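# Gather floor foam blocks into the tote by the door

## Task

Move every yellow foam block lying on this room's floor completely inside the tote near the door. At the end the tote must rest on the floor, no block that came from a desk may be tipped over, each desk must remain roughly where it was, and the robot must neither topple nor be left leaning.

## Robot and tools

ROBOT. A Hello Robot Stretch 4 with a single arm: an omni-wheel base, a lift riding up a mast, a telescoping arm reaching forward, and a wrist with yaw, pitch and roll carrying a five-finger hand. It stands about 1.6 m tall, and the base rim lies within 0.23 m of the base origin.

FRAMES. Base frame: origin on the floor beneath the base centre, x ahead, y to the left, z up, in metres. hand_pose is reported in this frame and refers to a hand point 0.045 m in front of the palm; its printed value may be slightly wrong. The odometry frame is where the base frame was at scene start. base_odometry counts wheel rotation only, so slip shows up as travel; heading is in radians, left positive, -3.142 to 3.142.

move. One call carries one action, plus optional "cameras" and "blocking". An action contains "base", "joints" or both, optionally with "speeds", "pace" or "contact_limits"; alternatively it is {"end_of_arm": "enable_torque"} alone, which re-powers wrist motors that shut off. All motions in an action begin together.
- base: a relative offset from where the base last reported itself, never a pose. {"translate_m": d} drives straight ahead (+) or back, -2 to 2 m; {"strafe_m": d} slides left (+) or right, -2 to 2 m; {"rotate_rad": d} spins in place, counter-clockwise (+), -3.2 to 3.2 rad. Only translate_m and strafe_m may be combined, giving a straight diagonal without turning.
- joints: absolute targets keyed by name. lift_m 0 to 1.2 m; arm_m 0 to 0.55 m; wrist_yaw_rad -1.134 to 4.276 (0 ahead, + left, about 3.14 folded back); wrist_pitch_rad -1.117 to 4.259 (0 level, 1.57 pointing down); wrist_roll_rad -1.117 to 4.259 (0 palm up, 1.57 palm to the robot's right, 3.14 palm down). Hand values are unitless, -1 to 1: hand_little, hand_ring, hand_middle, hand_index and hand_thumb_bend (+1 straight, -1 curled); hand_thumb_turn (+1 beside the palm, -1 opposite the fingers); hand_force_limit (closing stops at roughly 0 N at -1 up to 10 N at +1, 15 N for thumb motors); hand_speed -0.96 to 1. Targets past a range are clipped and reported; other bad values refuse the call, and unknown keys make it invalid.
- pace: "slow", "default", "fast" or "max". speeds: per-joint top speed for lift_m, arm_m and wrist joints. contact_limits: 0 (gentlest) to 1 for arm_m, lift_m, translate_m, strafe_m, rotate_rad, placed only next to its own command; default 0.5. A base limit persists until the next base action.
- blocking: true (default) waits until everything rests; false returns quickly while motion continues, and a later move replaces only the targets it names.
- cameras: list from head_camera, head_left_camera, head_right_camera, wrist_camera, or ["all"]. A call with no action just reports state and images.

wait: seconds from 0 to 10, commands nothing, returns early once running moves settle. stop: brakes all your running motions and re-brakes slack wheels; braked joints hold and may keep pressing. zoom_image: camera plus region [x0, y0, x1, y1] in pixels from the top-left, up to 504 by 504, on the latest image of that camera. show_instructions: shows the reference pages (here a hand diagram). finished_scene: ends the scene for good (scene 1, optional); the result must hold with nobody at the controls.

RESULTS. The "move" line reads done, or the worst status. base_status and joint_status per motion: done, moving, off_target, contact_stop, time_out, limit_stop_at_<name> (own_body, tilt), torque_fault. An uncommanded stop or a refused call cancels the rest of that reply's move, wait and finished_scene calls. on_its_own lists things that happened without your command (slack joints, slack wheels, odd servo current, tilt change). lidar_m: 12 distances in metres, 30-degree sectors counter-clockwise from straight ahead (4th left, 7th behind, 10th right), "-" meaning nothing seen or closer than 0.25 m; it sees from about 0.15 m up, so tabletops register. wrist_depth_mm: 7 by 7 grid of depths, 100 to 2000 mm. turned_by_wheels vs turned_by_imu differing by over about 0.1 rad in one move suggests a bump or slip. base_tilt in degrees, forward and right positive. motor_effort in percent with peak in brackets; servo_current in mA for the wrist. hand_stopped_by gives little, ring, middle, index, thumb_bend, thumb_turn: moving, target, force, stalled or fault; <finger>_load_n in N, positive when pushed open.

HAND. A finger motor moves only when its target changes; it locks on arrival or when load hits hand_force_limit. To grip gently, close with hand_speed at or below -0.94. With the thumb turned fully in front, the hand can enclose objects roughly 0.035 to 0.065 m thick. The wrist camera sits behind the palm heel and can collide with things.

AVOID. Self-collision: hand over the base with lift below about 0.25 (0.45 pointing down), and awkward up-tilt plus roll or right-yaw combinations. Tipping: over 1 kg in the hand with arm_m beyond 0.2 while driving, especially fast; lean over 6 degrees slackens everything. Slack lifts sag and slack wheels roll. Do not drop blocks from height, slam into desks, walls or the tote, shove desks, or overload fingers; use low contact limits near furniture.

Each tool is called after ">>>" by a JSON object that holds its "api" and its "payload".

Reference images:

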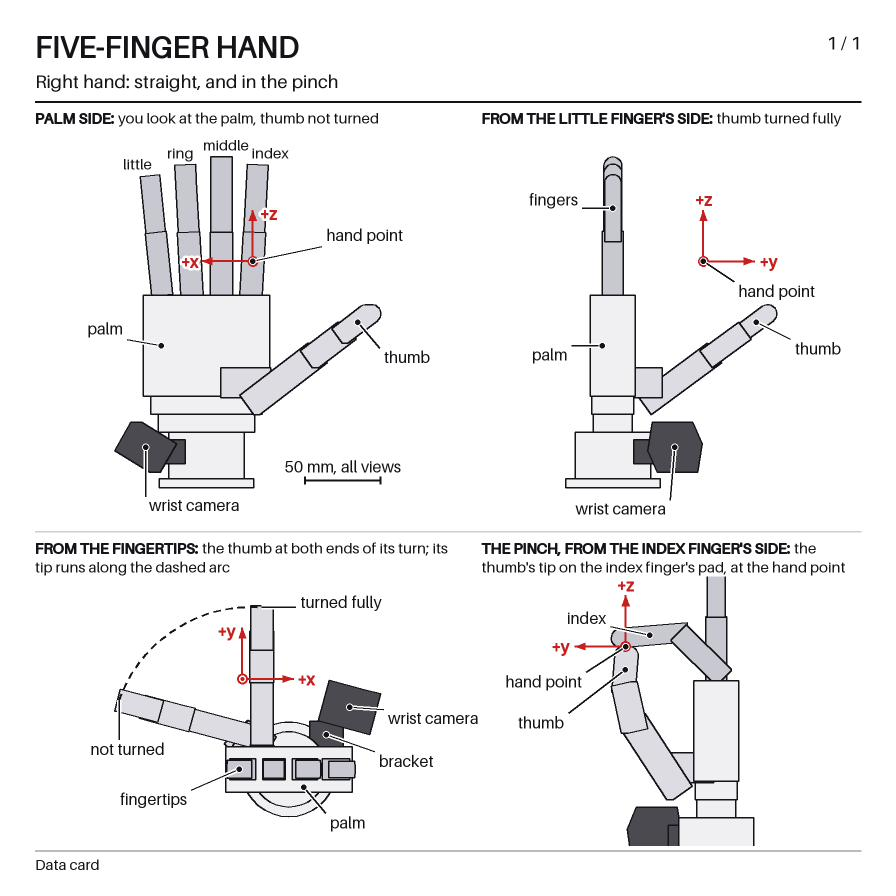

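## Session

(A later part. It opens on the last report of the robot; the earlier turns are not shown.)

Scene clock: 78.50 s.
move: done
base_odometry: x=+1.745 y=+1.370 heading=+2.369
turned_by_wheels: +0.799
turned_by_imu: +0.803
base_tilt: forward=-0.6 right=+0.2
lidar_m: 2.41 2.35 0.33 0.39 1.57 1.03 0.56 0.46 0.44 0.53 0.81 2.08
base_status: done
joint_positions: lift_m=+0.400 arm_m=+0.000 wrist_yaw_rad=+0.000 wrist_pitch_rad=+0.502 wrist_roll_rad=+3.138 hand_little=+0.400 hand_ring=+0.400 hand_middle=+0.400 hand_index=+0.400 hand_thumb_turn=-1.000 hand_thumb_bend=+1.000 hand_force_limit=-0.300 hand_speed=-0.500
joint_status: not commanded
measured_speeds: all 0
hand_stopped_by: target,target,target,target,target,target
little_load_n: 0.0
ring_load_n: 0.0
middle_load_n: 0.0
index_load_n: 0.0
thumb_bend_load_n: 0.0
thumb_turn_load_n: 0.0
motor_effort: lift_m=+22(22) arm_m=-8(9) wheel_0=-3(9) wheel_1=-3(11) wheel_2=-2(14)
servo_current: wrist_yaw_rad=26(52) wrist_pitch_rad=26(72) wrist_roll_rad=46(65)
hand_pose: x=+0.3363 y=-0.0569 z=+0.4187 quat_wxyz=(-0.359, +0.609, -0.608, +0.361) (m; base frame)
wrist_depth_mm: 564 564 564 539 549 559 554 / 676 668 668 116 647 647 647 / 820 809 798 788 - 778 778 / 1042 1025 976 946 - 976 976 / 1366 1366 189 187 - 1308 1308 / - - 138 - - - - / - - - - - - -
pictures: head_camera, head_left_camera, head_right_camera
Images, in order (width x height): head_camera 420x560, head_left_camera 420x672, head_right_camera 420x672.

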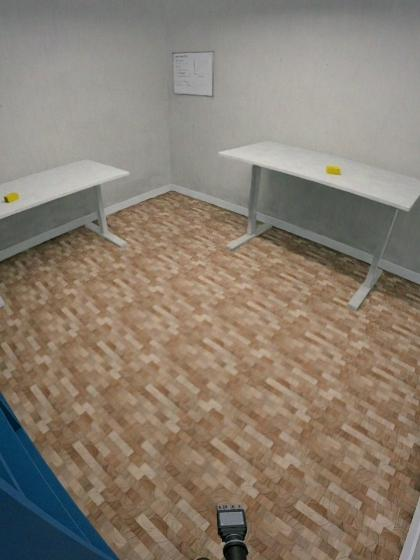

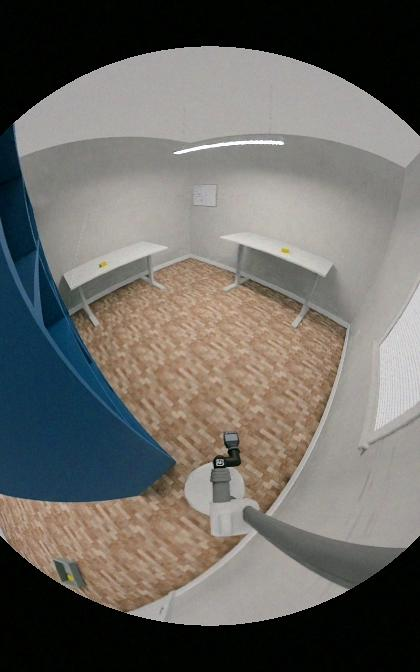

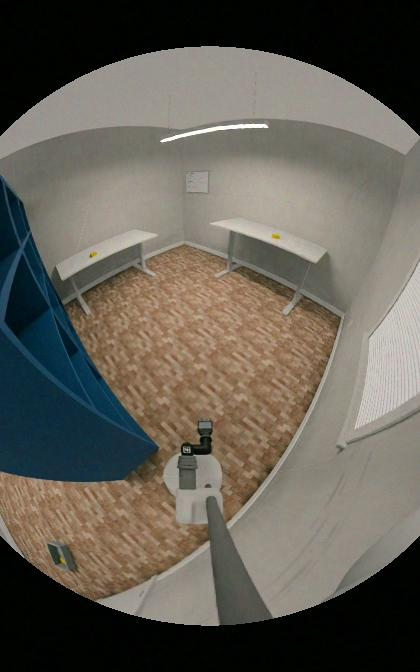

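>>> {"api": "move", "payload": {"base": {"translate_m": 0.8}, "cameras": ["head_camera", "head_left_camera", "head_right_camera"]}}

>>> {"api": "move", "payload": {"base": {"rotate_rad": 1.0}, "cameras": ["head_camera", "head_left_camera", "head_right_camera", "wrist_camera"]}}

Scene clock: 83.30 s.
move: done
base_odometry: x=+1.172 y=+1.928 heading=+2.370
turned_by_wheels: +0.000
turned_by_imu: +0.001
base_tilt: forward=-0.6 right=+0.2
lidar_m: 1.73 1.80 1.30 0.71 0.57 0.57 1.22 0.97 0.96 1.12 1.46 1.48
base_status: done
joint_positions: lift_m=+0.400 arm_m=+0.000 wrist_yaw_rad=+0.000 wrist_pitch_rad=+0.502 wrist_roll_rad=+3.138 hand_little=+0.400 hand_ring=+0.400 hand_middle=+0.400 hand_index=+0.400 hand_thumb_turn=-1.000 hand_thumb_bend=+1.000 hand_force_limit=-0.300 hand_speed=-0.500
joint_status: not commanded
measured_speeds: all 0
hand_stopped_by: target,target,target,target,target,target
little_load_n: 0.0
ring_load_n: 0.0
middle_load_n: 0.0
index_load_n: 0.0
thumb_bend_load_n: 0.0
thumb_turn_load_n: 0.0
motor_effort: lift_m=+22(22) arm_m=-8(9) wheel_0=+3(9) wheel_1=+4(10) wheel_2=-2(18)
servo_current: wrist_yaw_rad=33(52) wrist_pitch_rad=59(72) wrist_roll_rad=46(78)
hand_pose: x=+0.3363 y=-0.0569 z=+0.4187 quat_wxyz=(-0.359, +0.609, -0.608, +0.361) (m; base frame)
wrist_depth_mm: 574 574 564 544 544 559 559 / 668 668 668 116 654 661 647 / 820 809 788 809 - 788 778 / 1008 1008 960 946 - 960 976 / 1430 1397 190 187 - 1281 1336 / - 1756 138 - - - 1921 / - - - - - - -
pictures: head_camera, head_left_camera, head_right_camera
Images, in order (width x height): head_camera 420x560, head_left_camera 420x672, head_right_camera 420x672.

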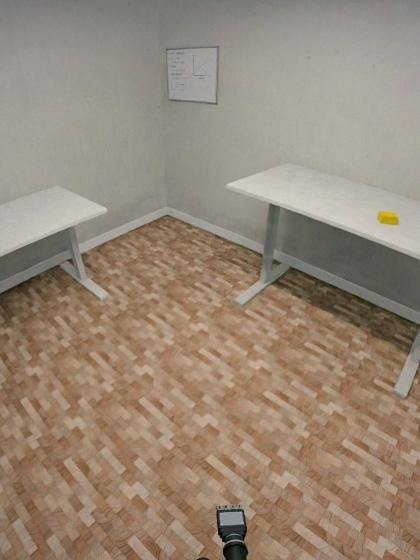

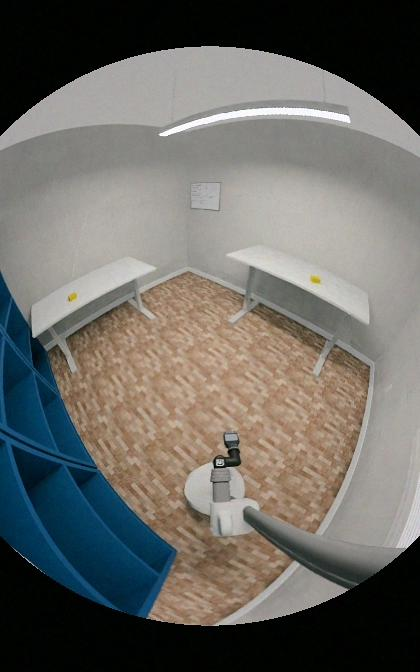

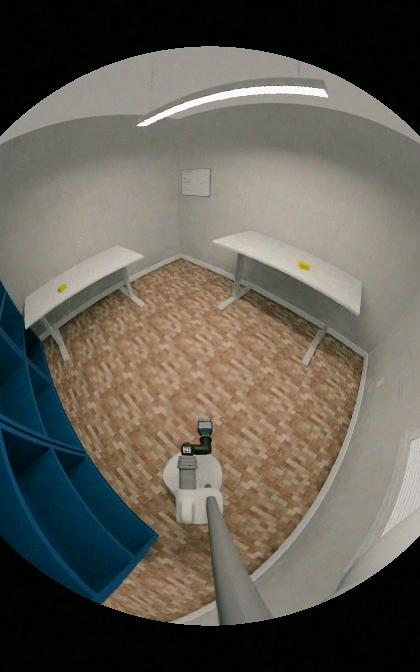

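Scene clock: 85.00 s.
move: done
base_odometry: x=+1.172 y=+1.928 heading=-2.914
turned_by_wheels: +0.999
turned_by_imu: +1.003
base_tilt: forward=-0.5 right=+0.1
lidar_m: 1.45 0.73 0.60 0.59 1.25 1.02 0.98 1.09 1.49 1.48 1.69 1.80
base_status: done
joint_positions: lift_m=+0.400 arm_m=+0.000 wrist_yaw_rad=+0.000 wrist_pitch_rad=+0.502 wrist_roll_rad=+3.138 hand_little=+0.400 hand_ring=+0.400 hand_middle=+0.400 hand_index=+0.400 hand_thumb_turn=-1.000 hand_thumb_bend=+1.000 hand_force_limit=-0.300 hand_speed=-0.500
joint_status: not commanded
measured_speeds: all 0
hand_stopped_by: target,target,target,target,target,target
little_load_n: 0.0
ring_load_n: 0.0
middle_load_n: 0.0
index_load_n: 0.0
thumb_bend_load_n: 0.0
thumb_turn_load_n: 0.0
motor_effort: lift_m=+22(22) arm_m=-8(9) wheel_0=-5(9) wheel_1=-5(13) wheel_2=-3(15)
servo_current: wrist_yaw_rad=33(46) wrist_pitch_rad=39(85) wrist_roll_rad=52(78)
hand_pose: x=+0.3363 y=-0.0568 z=+0.4187 quat_wxyz=(-0.359, +0.609, -0.608, +0.361) (m; base frame)
wrist_depth_mm: 574 569 564 544 539 554 559 / 683 668 661 115 647 654 647 / 809 809 798 798 - 778 741 / 1025 991 946 960 - 931 768 / 1336 1397 189 187 - - - / - - 138 - - - - / - - - - - - -
pictures: head_camera, head_left_camera, head_right_camera, wrist_camera
Images, in order (width x height): head_camera 420x560, head_left_camera 420x672, head_right_camera 420x672, wrist_camera 616x392.

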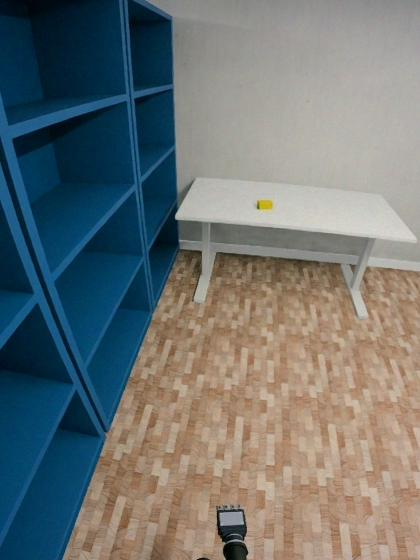

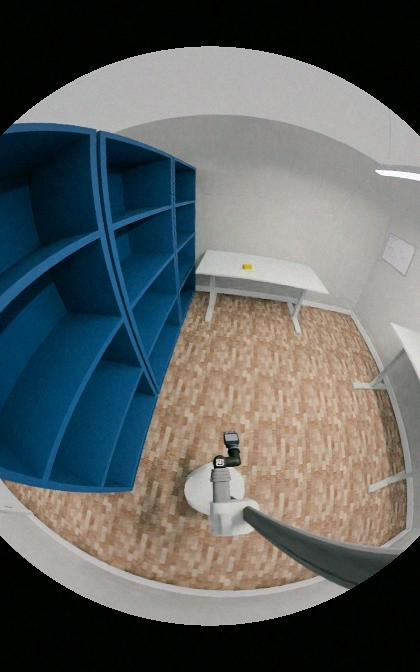

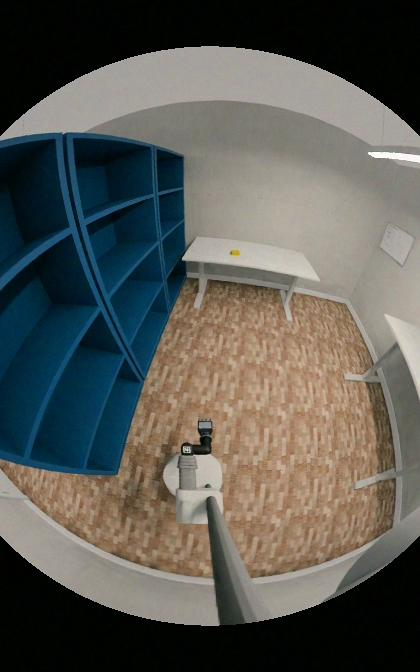

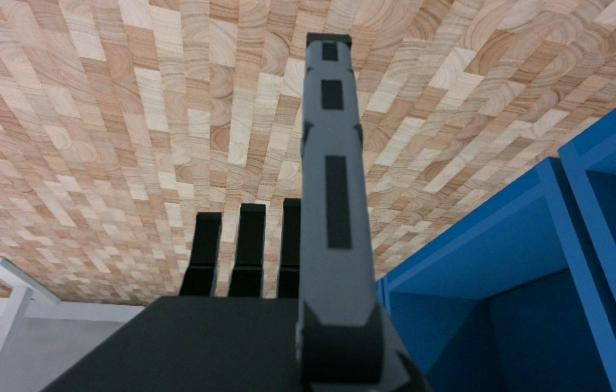

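>>> {"api": "zoom_image", "payload": {"camera": "head_camera", "region": [160, 200, 420, 400]}}

>>> {"api": "zoom_image", "payload": {"camera": "head_right_camera", "region": [320, 260, 420, 560]}}

>>> {"api": "move", "payload": {"base": {"rotate_rad": -0.9}, "cameras": ["head_camera", "wrist_camera"]}}

>>> {"api": "zoom_image", "payload": {"camera": "head_camera", "region": [200, 160, 420, 420]}}

Scaled by 1.938 from the camera's 420x560 image, which has a finer 1200x1600 frame.

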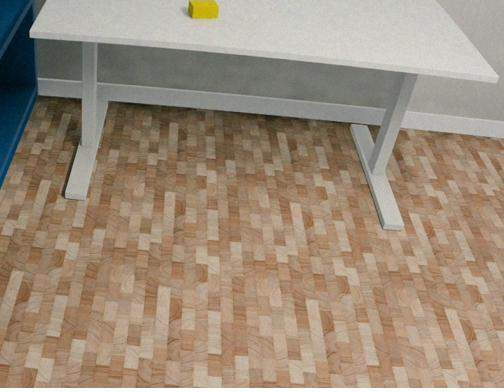

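Scaled by 1.680 from the camera's 420x672 image, which has a finer 600x960 frame.

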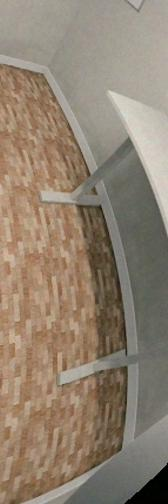

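Scene clock: 87.10 s.
move: done
base_odometry: x=+1.172 y=+1.928 heading=+2.469
turned_by_wheels: -0.899
turned_by_imu: -0.902
base_tilt: forward=-0.6 right=+0.2
lidar_m: 1.86 1.80 1.10 0.67 0.60 0.60 1.14 0.96 0.97 1.17 1.46 1.48
base_status: done
joint_positions: lift_m=+0.400 arm_m=+0.000 wrist_yaw_rad=+0.000 wrist_pitch_rad=+0.502 wrist_roll_rad=+3.138 hand_little=+0.400 hand_ring=+0.400 hand_middle=+0.400 hand_index=+0.400 hand_thumb_turn=-1.000 hand_thumb_bend=+1.000 hand_force_limit=-0.300 hand_speed=-0.500
joint_status: not commanded
measured_speeds: all 0
hand_stopped_by: target,target,target,target,target,target
little_load_n: -0.5
ring_load_n: 0.0
middle_load_n: 0.0
index_load_n: 0.0
thumb_bend_load_n: 0.0
thumb_turn_load_n: 0.5
motor_effort: lift_m=+22(22) arm_m=-8(9) wheel_0=+3(10) wheel_1=+3(13) wheel_2=+3(13)
servo_current: wrist_yaw_rad=33(46) wrist_pitch_rad=39(65) wrist_roll_rad=46(72)
hand_pose: x=+0.3363 y=-0.0568 z=+0.4187 quat_wxyz=(-0.359, +0.609, -0.608, +0.361) (m; base frame)
wrist_depth_mm: 574 564 569 544 544 554 554 / 668 668 661 115 647 640 647 / 820 809 798 809 - 778 778 / 1042 1042 960 960 - 960 960 / 1397 1397 190 187 - 1308 1308 / - 1756 138 - - - 1921 / - - - - - - -
pictures: head_camera, wrist_camera
Images, in order (width x height): head_camera 420x560, wrist_camera 616x392.

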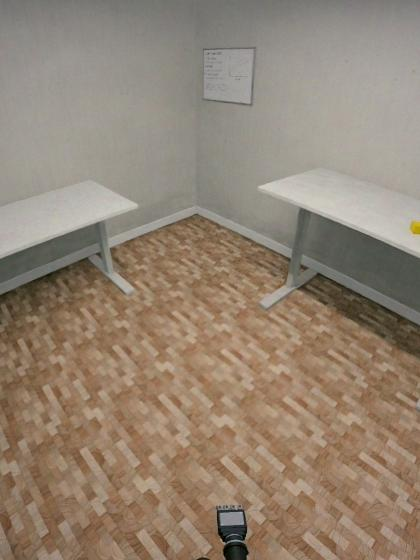

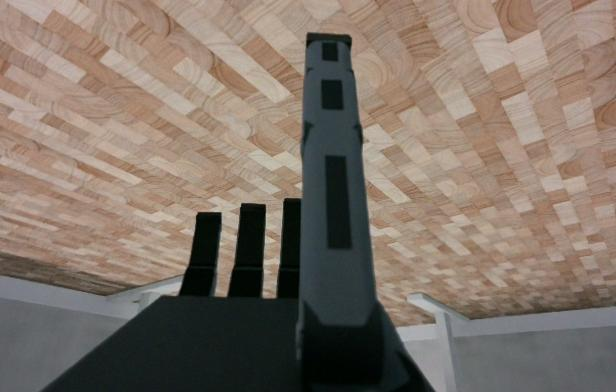

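Scaled by 1.938 from the camera's 420x560 image, which has a finer 1200x1600 frame.

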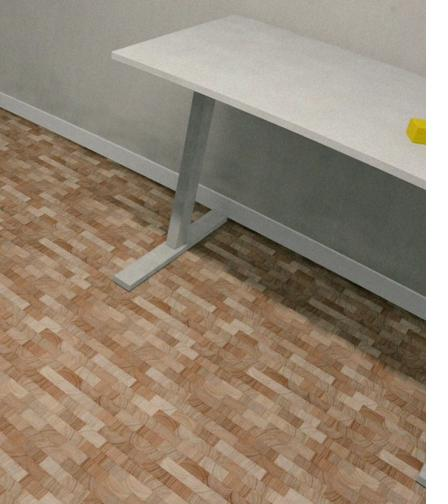

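>>> {"api": "move", "payload": {"base": {"translate_m": 0.8}, "cameras": ["head_camera", "head_left_camera"]}}

>>> {"api": "move", "payload": {"base": {"rotate_rad": 0.9}, "cameras": ["head_camera", "head_left_camera"]}}

>>> {"api": "zoom_image", "payload": {"camera": "head_camera", "region": [0, 200, 420, 420]}}

>>> {"api": "move", "payload": {"base": {"rotate_rad": 0.8}, "cameras": ["head_camera", "head_left_camera"]}}

>>> {"api": "zoom_image", "payload": {"camera": "head_camera", "region": [0, 200, 420, 420]}}

Scene clock: 101.90 s.
move: done
base_odometry: x=+0.545 y=+2.426 heading=+2.470
turned_by_wheels: +0.001
turned_by_imu: +0.002
base_tilt: forward=-0.7 right=+0.1
lidar_m: 2.14 1.18 1.21 1.25 1.11 1.12 1.35 1.56 1.59 1.08 0.97 0.97
base_status: done
joint_positions: lift_m=+0.400 arm_m=+0.000 wrist_yaw_rad=+0.000 wrist_pitch_rad=+0.502 wrist_roll_rad=+3.138 hand_little=+0.400 hand_ring=+0.400 hand_middle=+0.400 hand_index=+0.400 hand_thumb_turn=-1.000 hand_thumb_bend=+1.000 hand_force_limit=-0.300 hand_speed=-0.500
joint_status: not commanded
measured_speeds: all 0
hand_stopped_by: target,target,target,target,target,target
little_load_n: 0.0
ring_load_n: 0.0
middle_load_n: 0.0
index_load_n: 0.0
thumb_bend_load_n: 0.0
thumb_turn_load_n: 0.0
motor_effort: lift_m=+22(22) arm_m=-8(9) wheel_0=+3(8) wheel_1=+5(11) wheel_2=+0(16)
servo_current: wrist_yaw_rad=39(46) wrist_pitch_rad=52(59) wrist_roll_rad=52(85)
hand_pose: x=+0.3363 y=-0.0568 z=+0.4187 quat_wxyz=(-0.359, +0.609, -0.608, +0.361) (m; base frame)
wrist_depth_mm: 574 569 569 539 539 559 554 / 676 668 661 116 654 647 647 / 809 820 809 788 - 778 778 / 1025 1060 976 960 - 976 976 / 1078 1397 189 187 - 1308 1308 / - - 138 - - - - / - - - - - - -
pictures: head_camera, head_left_camera
Images, in order (width x height): head_camera 420x560, head_left_camera 420x672.

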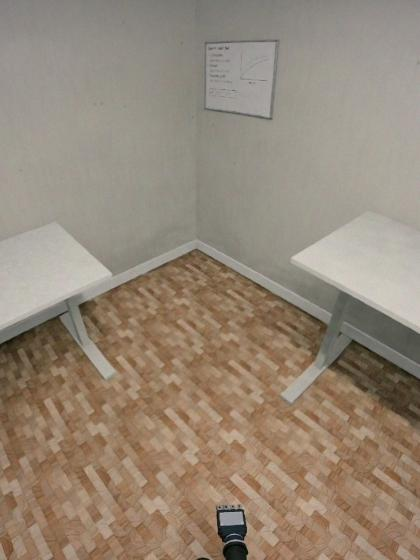

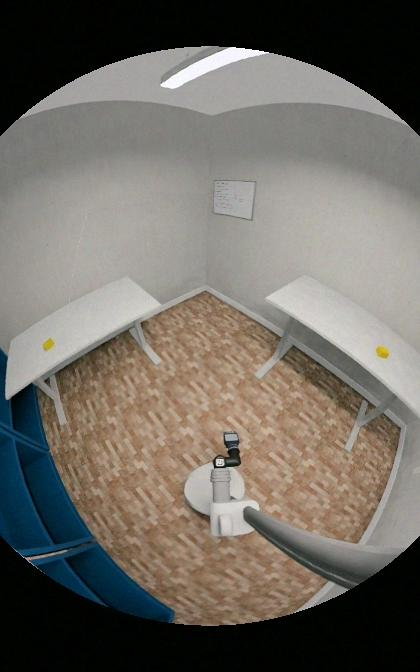

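Scene clock: 103.53 s.
move: done
base_odometry: x=+0.545 y=+2.426 heading=-2.914
turned_by_wheels: +0.899
turned_by_imu: +0.903
base_tilt: forward=-0.7 right=+0.2
lidar_m: 1.19 1.34 1.14 1.11 1.25 1.58 1.56 1.18 0.97 0.94 1.10 1.20
base_status: done
joint_positions: lift_m=+0.400 arm_m=+0.000 wrist_yaw_rad=+0.000 wrist_pitch_rad=+0.502 wrist_roll_rad=+3.138 hand_little=+0.400 hand_ring=+0.400 hand_middle=+0.400 hand_index=+0.400 hand_thumb_turn=-1.000 hand_thumb_bend=+1.000 hand_force_limit=-0.300 hand_speed=-0.500
joint_status: not commanded
measured_speeds: all 0
hand_stopped_by: target,target,target,target,target,target
little_load_n: 0.0
ring_load_n: 0.0
middle_load_n: -0.5
index_load_n: 0.0
thumb_bend_load_n: 0.0
thumb_turn_load_n: 0.0
motor_effort: lift_m=+22(22) arm_m=-8(9) wheel_0=-2(10) wheel_1=-3(13) wheel_2=-2(15)
servo_current: wrist_yaw_rad=46(46) wrist_pitch_rad=33(72) wrist_roll_rad=72(72)
hand_pose: x=+0.3363 y=-0.0568 z=+0.4187 quat_wxyz=(-0.359, +0.609, -0.608, +0.361) (m; base frame)
wrist_depth_mm: 580 569 564 549 539 554 554 / 676 668 661 116 647 647 640 / 831 809 820 798 - 788 778 / 1042 991 976 960 - 991 960 / 1430 1397 189 187 - 1336 1205 / - - 139 - - - - / - - - - - - -
pictures: head_camera, head_left_camera
Images, in order (width x height): head_camera 420x560, head_left_camera 420x672.

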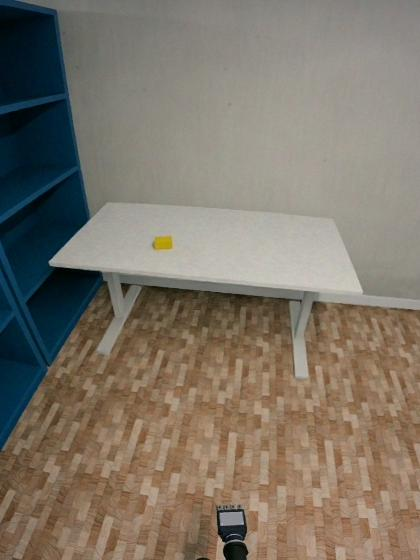

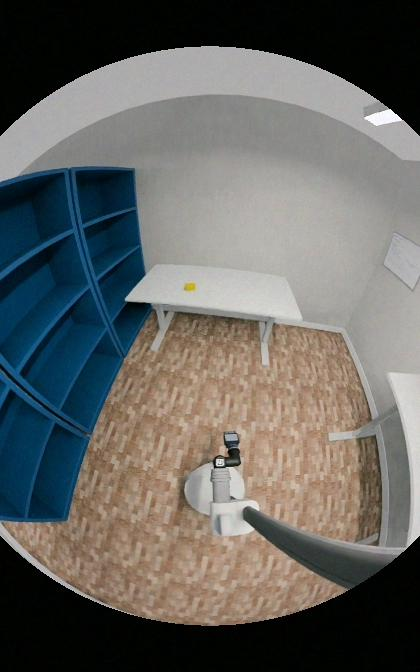

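Scaled by 1.200 from the camera's 420x560 image, which has a finer 1200x1600 frame.

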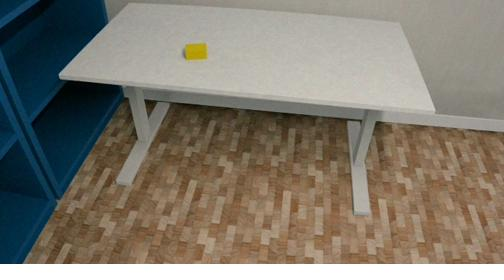

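Scene clock: 105.10 s.
move: done
base_odometry: x=+0.545 y=+2.426 heading=-2.114
turned_by_wheels: +0.799
turned_by_imu: +0.802
base_tilt: forward=-0.7 right=+0.1
lidar_m: 1.18 1.10 1.13 1.69 1.56 1.63 1.04 0.96 0.99 1.28 1.18 1.22
base_status: done
joint_positions: lift_m=+0.400 arm_m=+0.000 wrist_yaw_rad=+0.000 wrist_pitch_rad=+0.502 wrist_roll_rad=+3.138 hand_little=+0.400 hand_ring=+0.400 hand_middle=+0.400 hand_index=+0.400 hand_thumb_turn=-1.000 hand_thumb_bend=+1.000 hand_force_limit=-0.300 hand_speed=-0.500
joint_status: not commanded
measured_speeds: all 0
hand_stopped_by: target,target,target,target,target,target
little_load_n: 0.0
ring_load_n: 0.0
middle_load_n: 0.0
index_load_n: 0.0
thumb_bend_load_n: 0.0
thumb_turn_load_n: 0.0
motor_effort: lift_m=+22(22) arm_m=-8(9) wheel_0=-4(9) wheel_1=-4(10) wheel_2=-3(12)
servo_current: wrist_yaw_rad=33(46) wrist_pitch_rad=33(65) wrist_roll_rad=65(72)
hand_pose: x=+0.3363 y=-0.0568 z=+0.4187 quat_wxyz=(-0.360, +0.609, -0.608, +0.361) (m; base frame)
wrist_depth_mm: 580 569 569 544 544 559 559 / 676 668 661 116 647 654 647 / 820 809 809 788 - 778 768 / 1025 1042 976 946 - 960 917 / 1308 1366 185 187 - - 904 / - 1576 138 - - - - / - - - - - - -
pictures: head_camera, head_left_camera
Images, in order (width x height): head_camera 420x560, head_left_camera 420x672.

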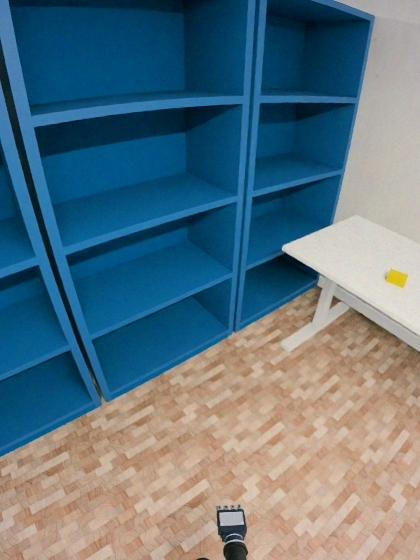

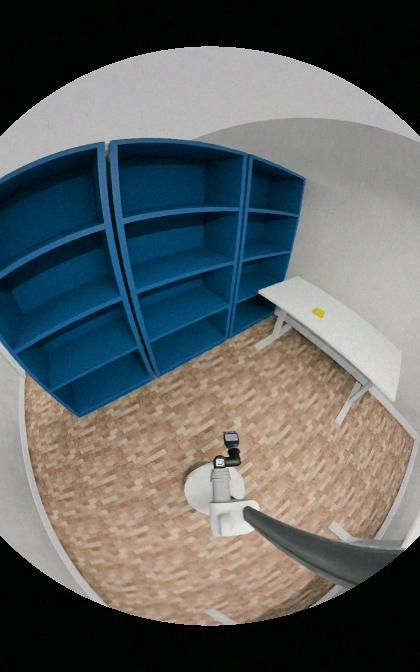

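Scaled by 1.200 from the camera's 420x560 image, which has a finer 1200x1600 frame.

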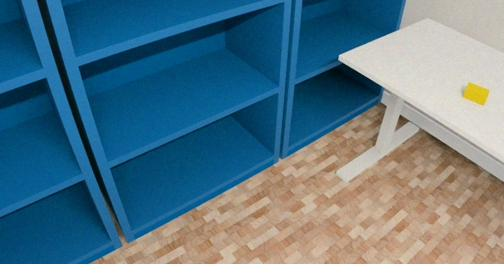

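>>> {"api": "zoom_image", "payload": {"camera": "head_camera", "region": [50, 320, 170, 440]}}

>>> {"api": "zoom_image", "payload": {"camera": "head_camera", "region": [200, 230, 360, 390]}}

Scaled by 4.200 from the camera's 420x560 image, which has a finer 1200x1600 frame.

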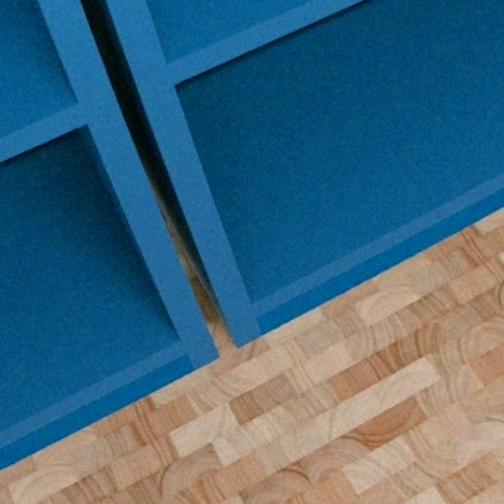

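Scaled by 3.150 from the camera's 420x560 image, which has a finer 1200x1600 frame.

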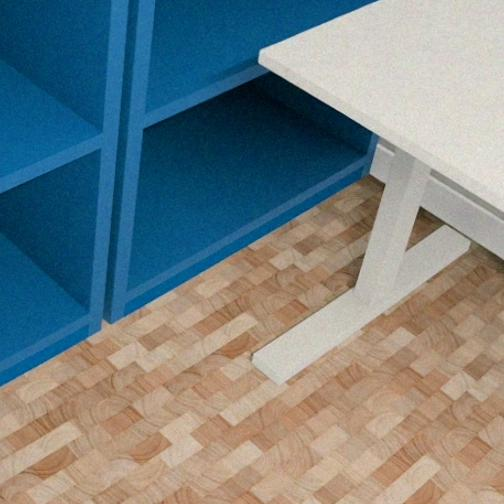

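>>> {"api": "move", "payload": {"base": {"rotate_rad": -2.85}, "cameras": ["head_camera", "head_right_camera", "wrist_camera"]}}

>>> {"api": "zoom_image", "payload": {"camera": "head_camera", "region": [0, 230, 420, 500]}}

Scene clock: 109.17 s.
move: done
base_odometry: x=+0.545 y=+2.426 heading=+1.319
turned_by_wheels: -2.849
turned_by_imu: -2.859
base_tilt: forward=-0.7 right=+0.3
lidar_m: 0.96 0.96 1.12 1.20 1.21 1.35 1.11 1.12 1.28 1.55 1.55 1.13
base_status: done
joint_positions: lift_m=+0.400 arm_m=+0.000 wrist_yaw_rad=+0.000 wrist_pitch_rad=+0.502 wrist_roll_rad=+3.138 hand_little=+0.400 hand_ring=+0.400 hand_middle=+0.400 hand_index=+0.400 hand_thumb_turn=-1.000 hand_thumb_bend=+1.000 hand_force_limit=-0.300 hand_speed=-0.500
joint_status: not commanded
measured_speeds: all 0
hand_stopped_by: target,target,target,target,target,target
little_load_n: 0.0
ring_load_n: 0.0
middle_load_n: 0.0
index_load_n: 0.0
thumb_bend_load_n: 0.0
thumb_turn_load_n: 0.0
motor_effort: lift_m=+22(22) arm_m=-9(9) wheel_0=+3(9) wheel_1=+4(13) wheel_2=+1(14)
servo_current: wrist_yaw_rad=26(46) wrist_pitch_rad=46(65) wrist_roll_rad=59(65)
hand_pose: x=+0.3363 y=-0.0568 z=+0.4187 quat_wxyz=(-0.360, +0.609, -0.608, +0.361) (m; base frame)
wrist_depth_mm: 574 574 569 544 549 559 559 / 676 661 661 116 647 647 647 / 820 798 798 809 - 778 778 / 1042 1025 946 960 - 976 960 / 1430 1397 185 187 - 1229 1182 / - 1808 126 - - - - / - - - - - - -
pictures: head_camera, head_right_camera, wrist_camera
Images, in order (width x height): head_camera 420x560, head_right_camera 420x672, wrist_camera 616x392.

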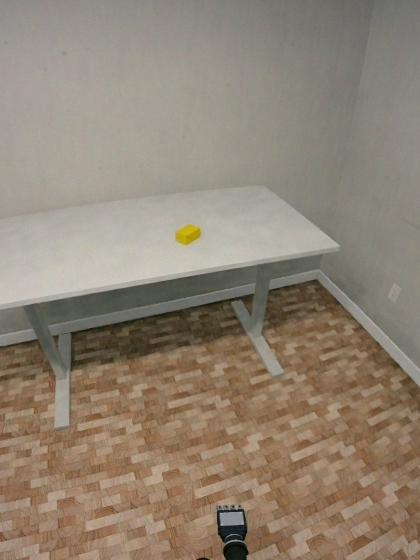

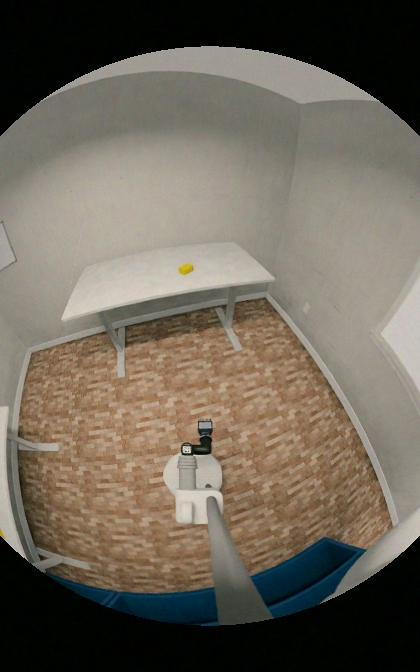

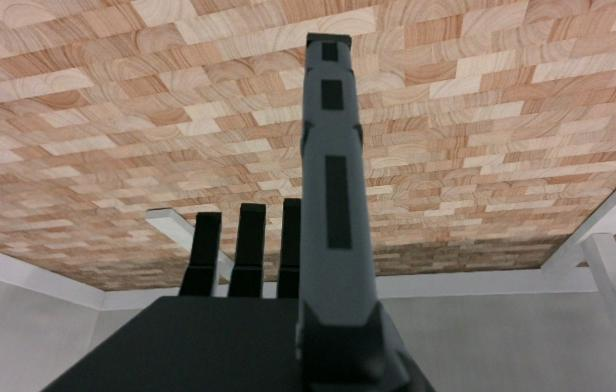

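Scaled by 1.200 from the camera's 420x560 image, which has a finer 1200x1600 frame.

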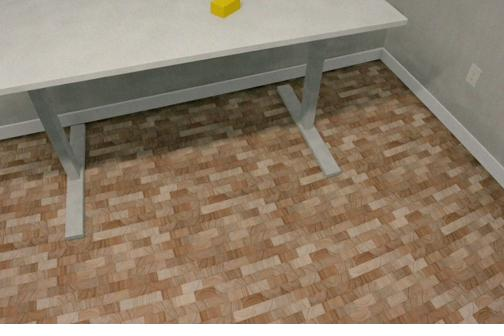

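>>> {"api": "finished_scene", "payload": {}}

The scene is finished: the task was done.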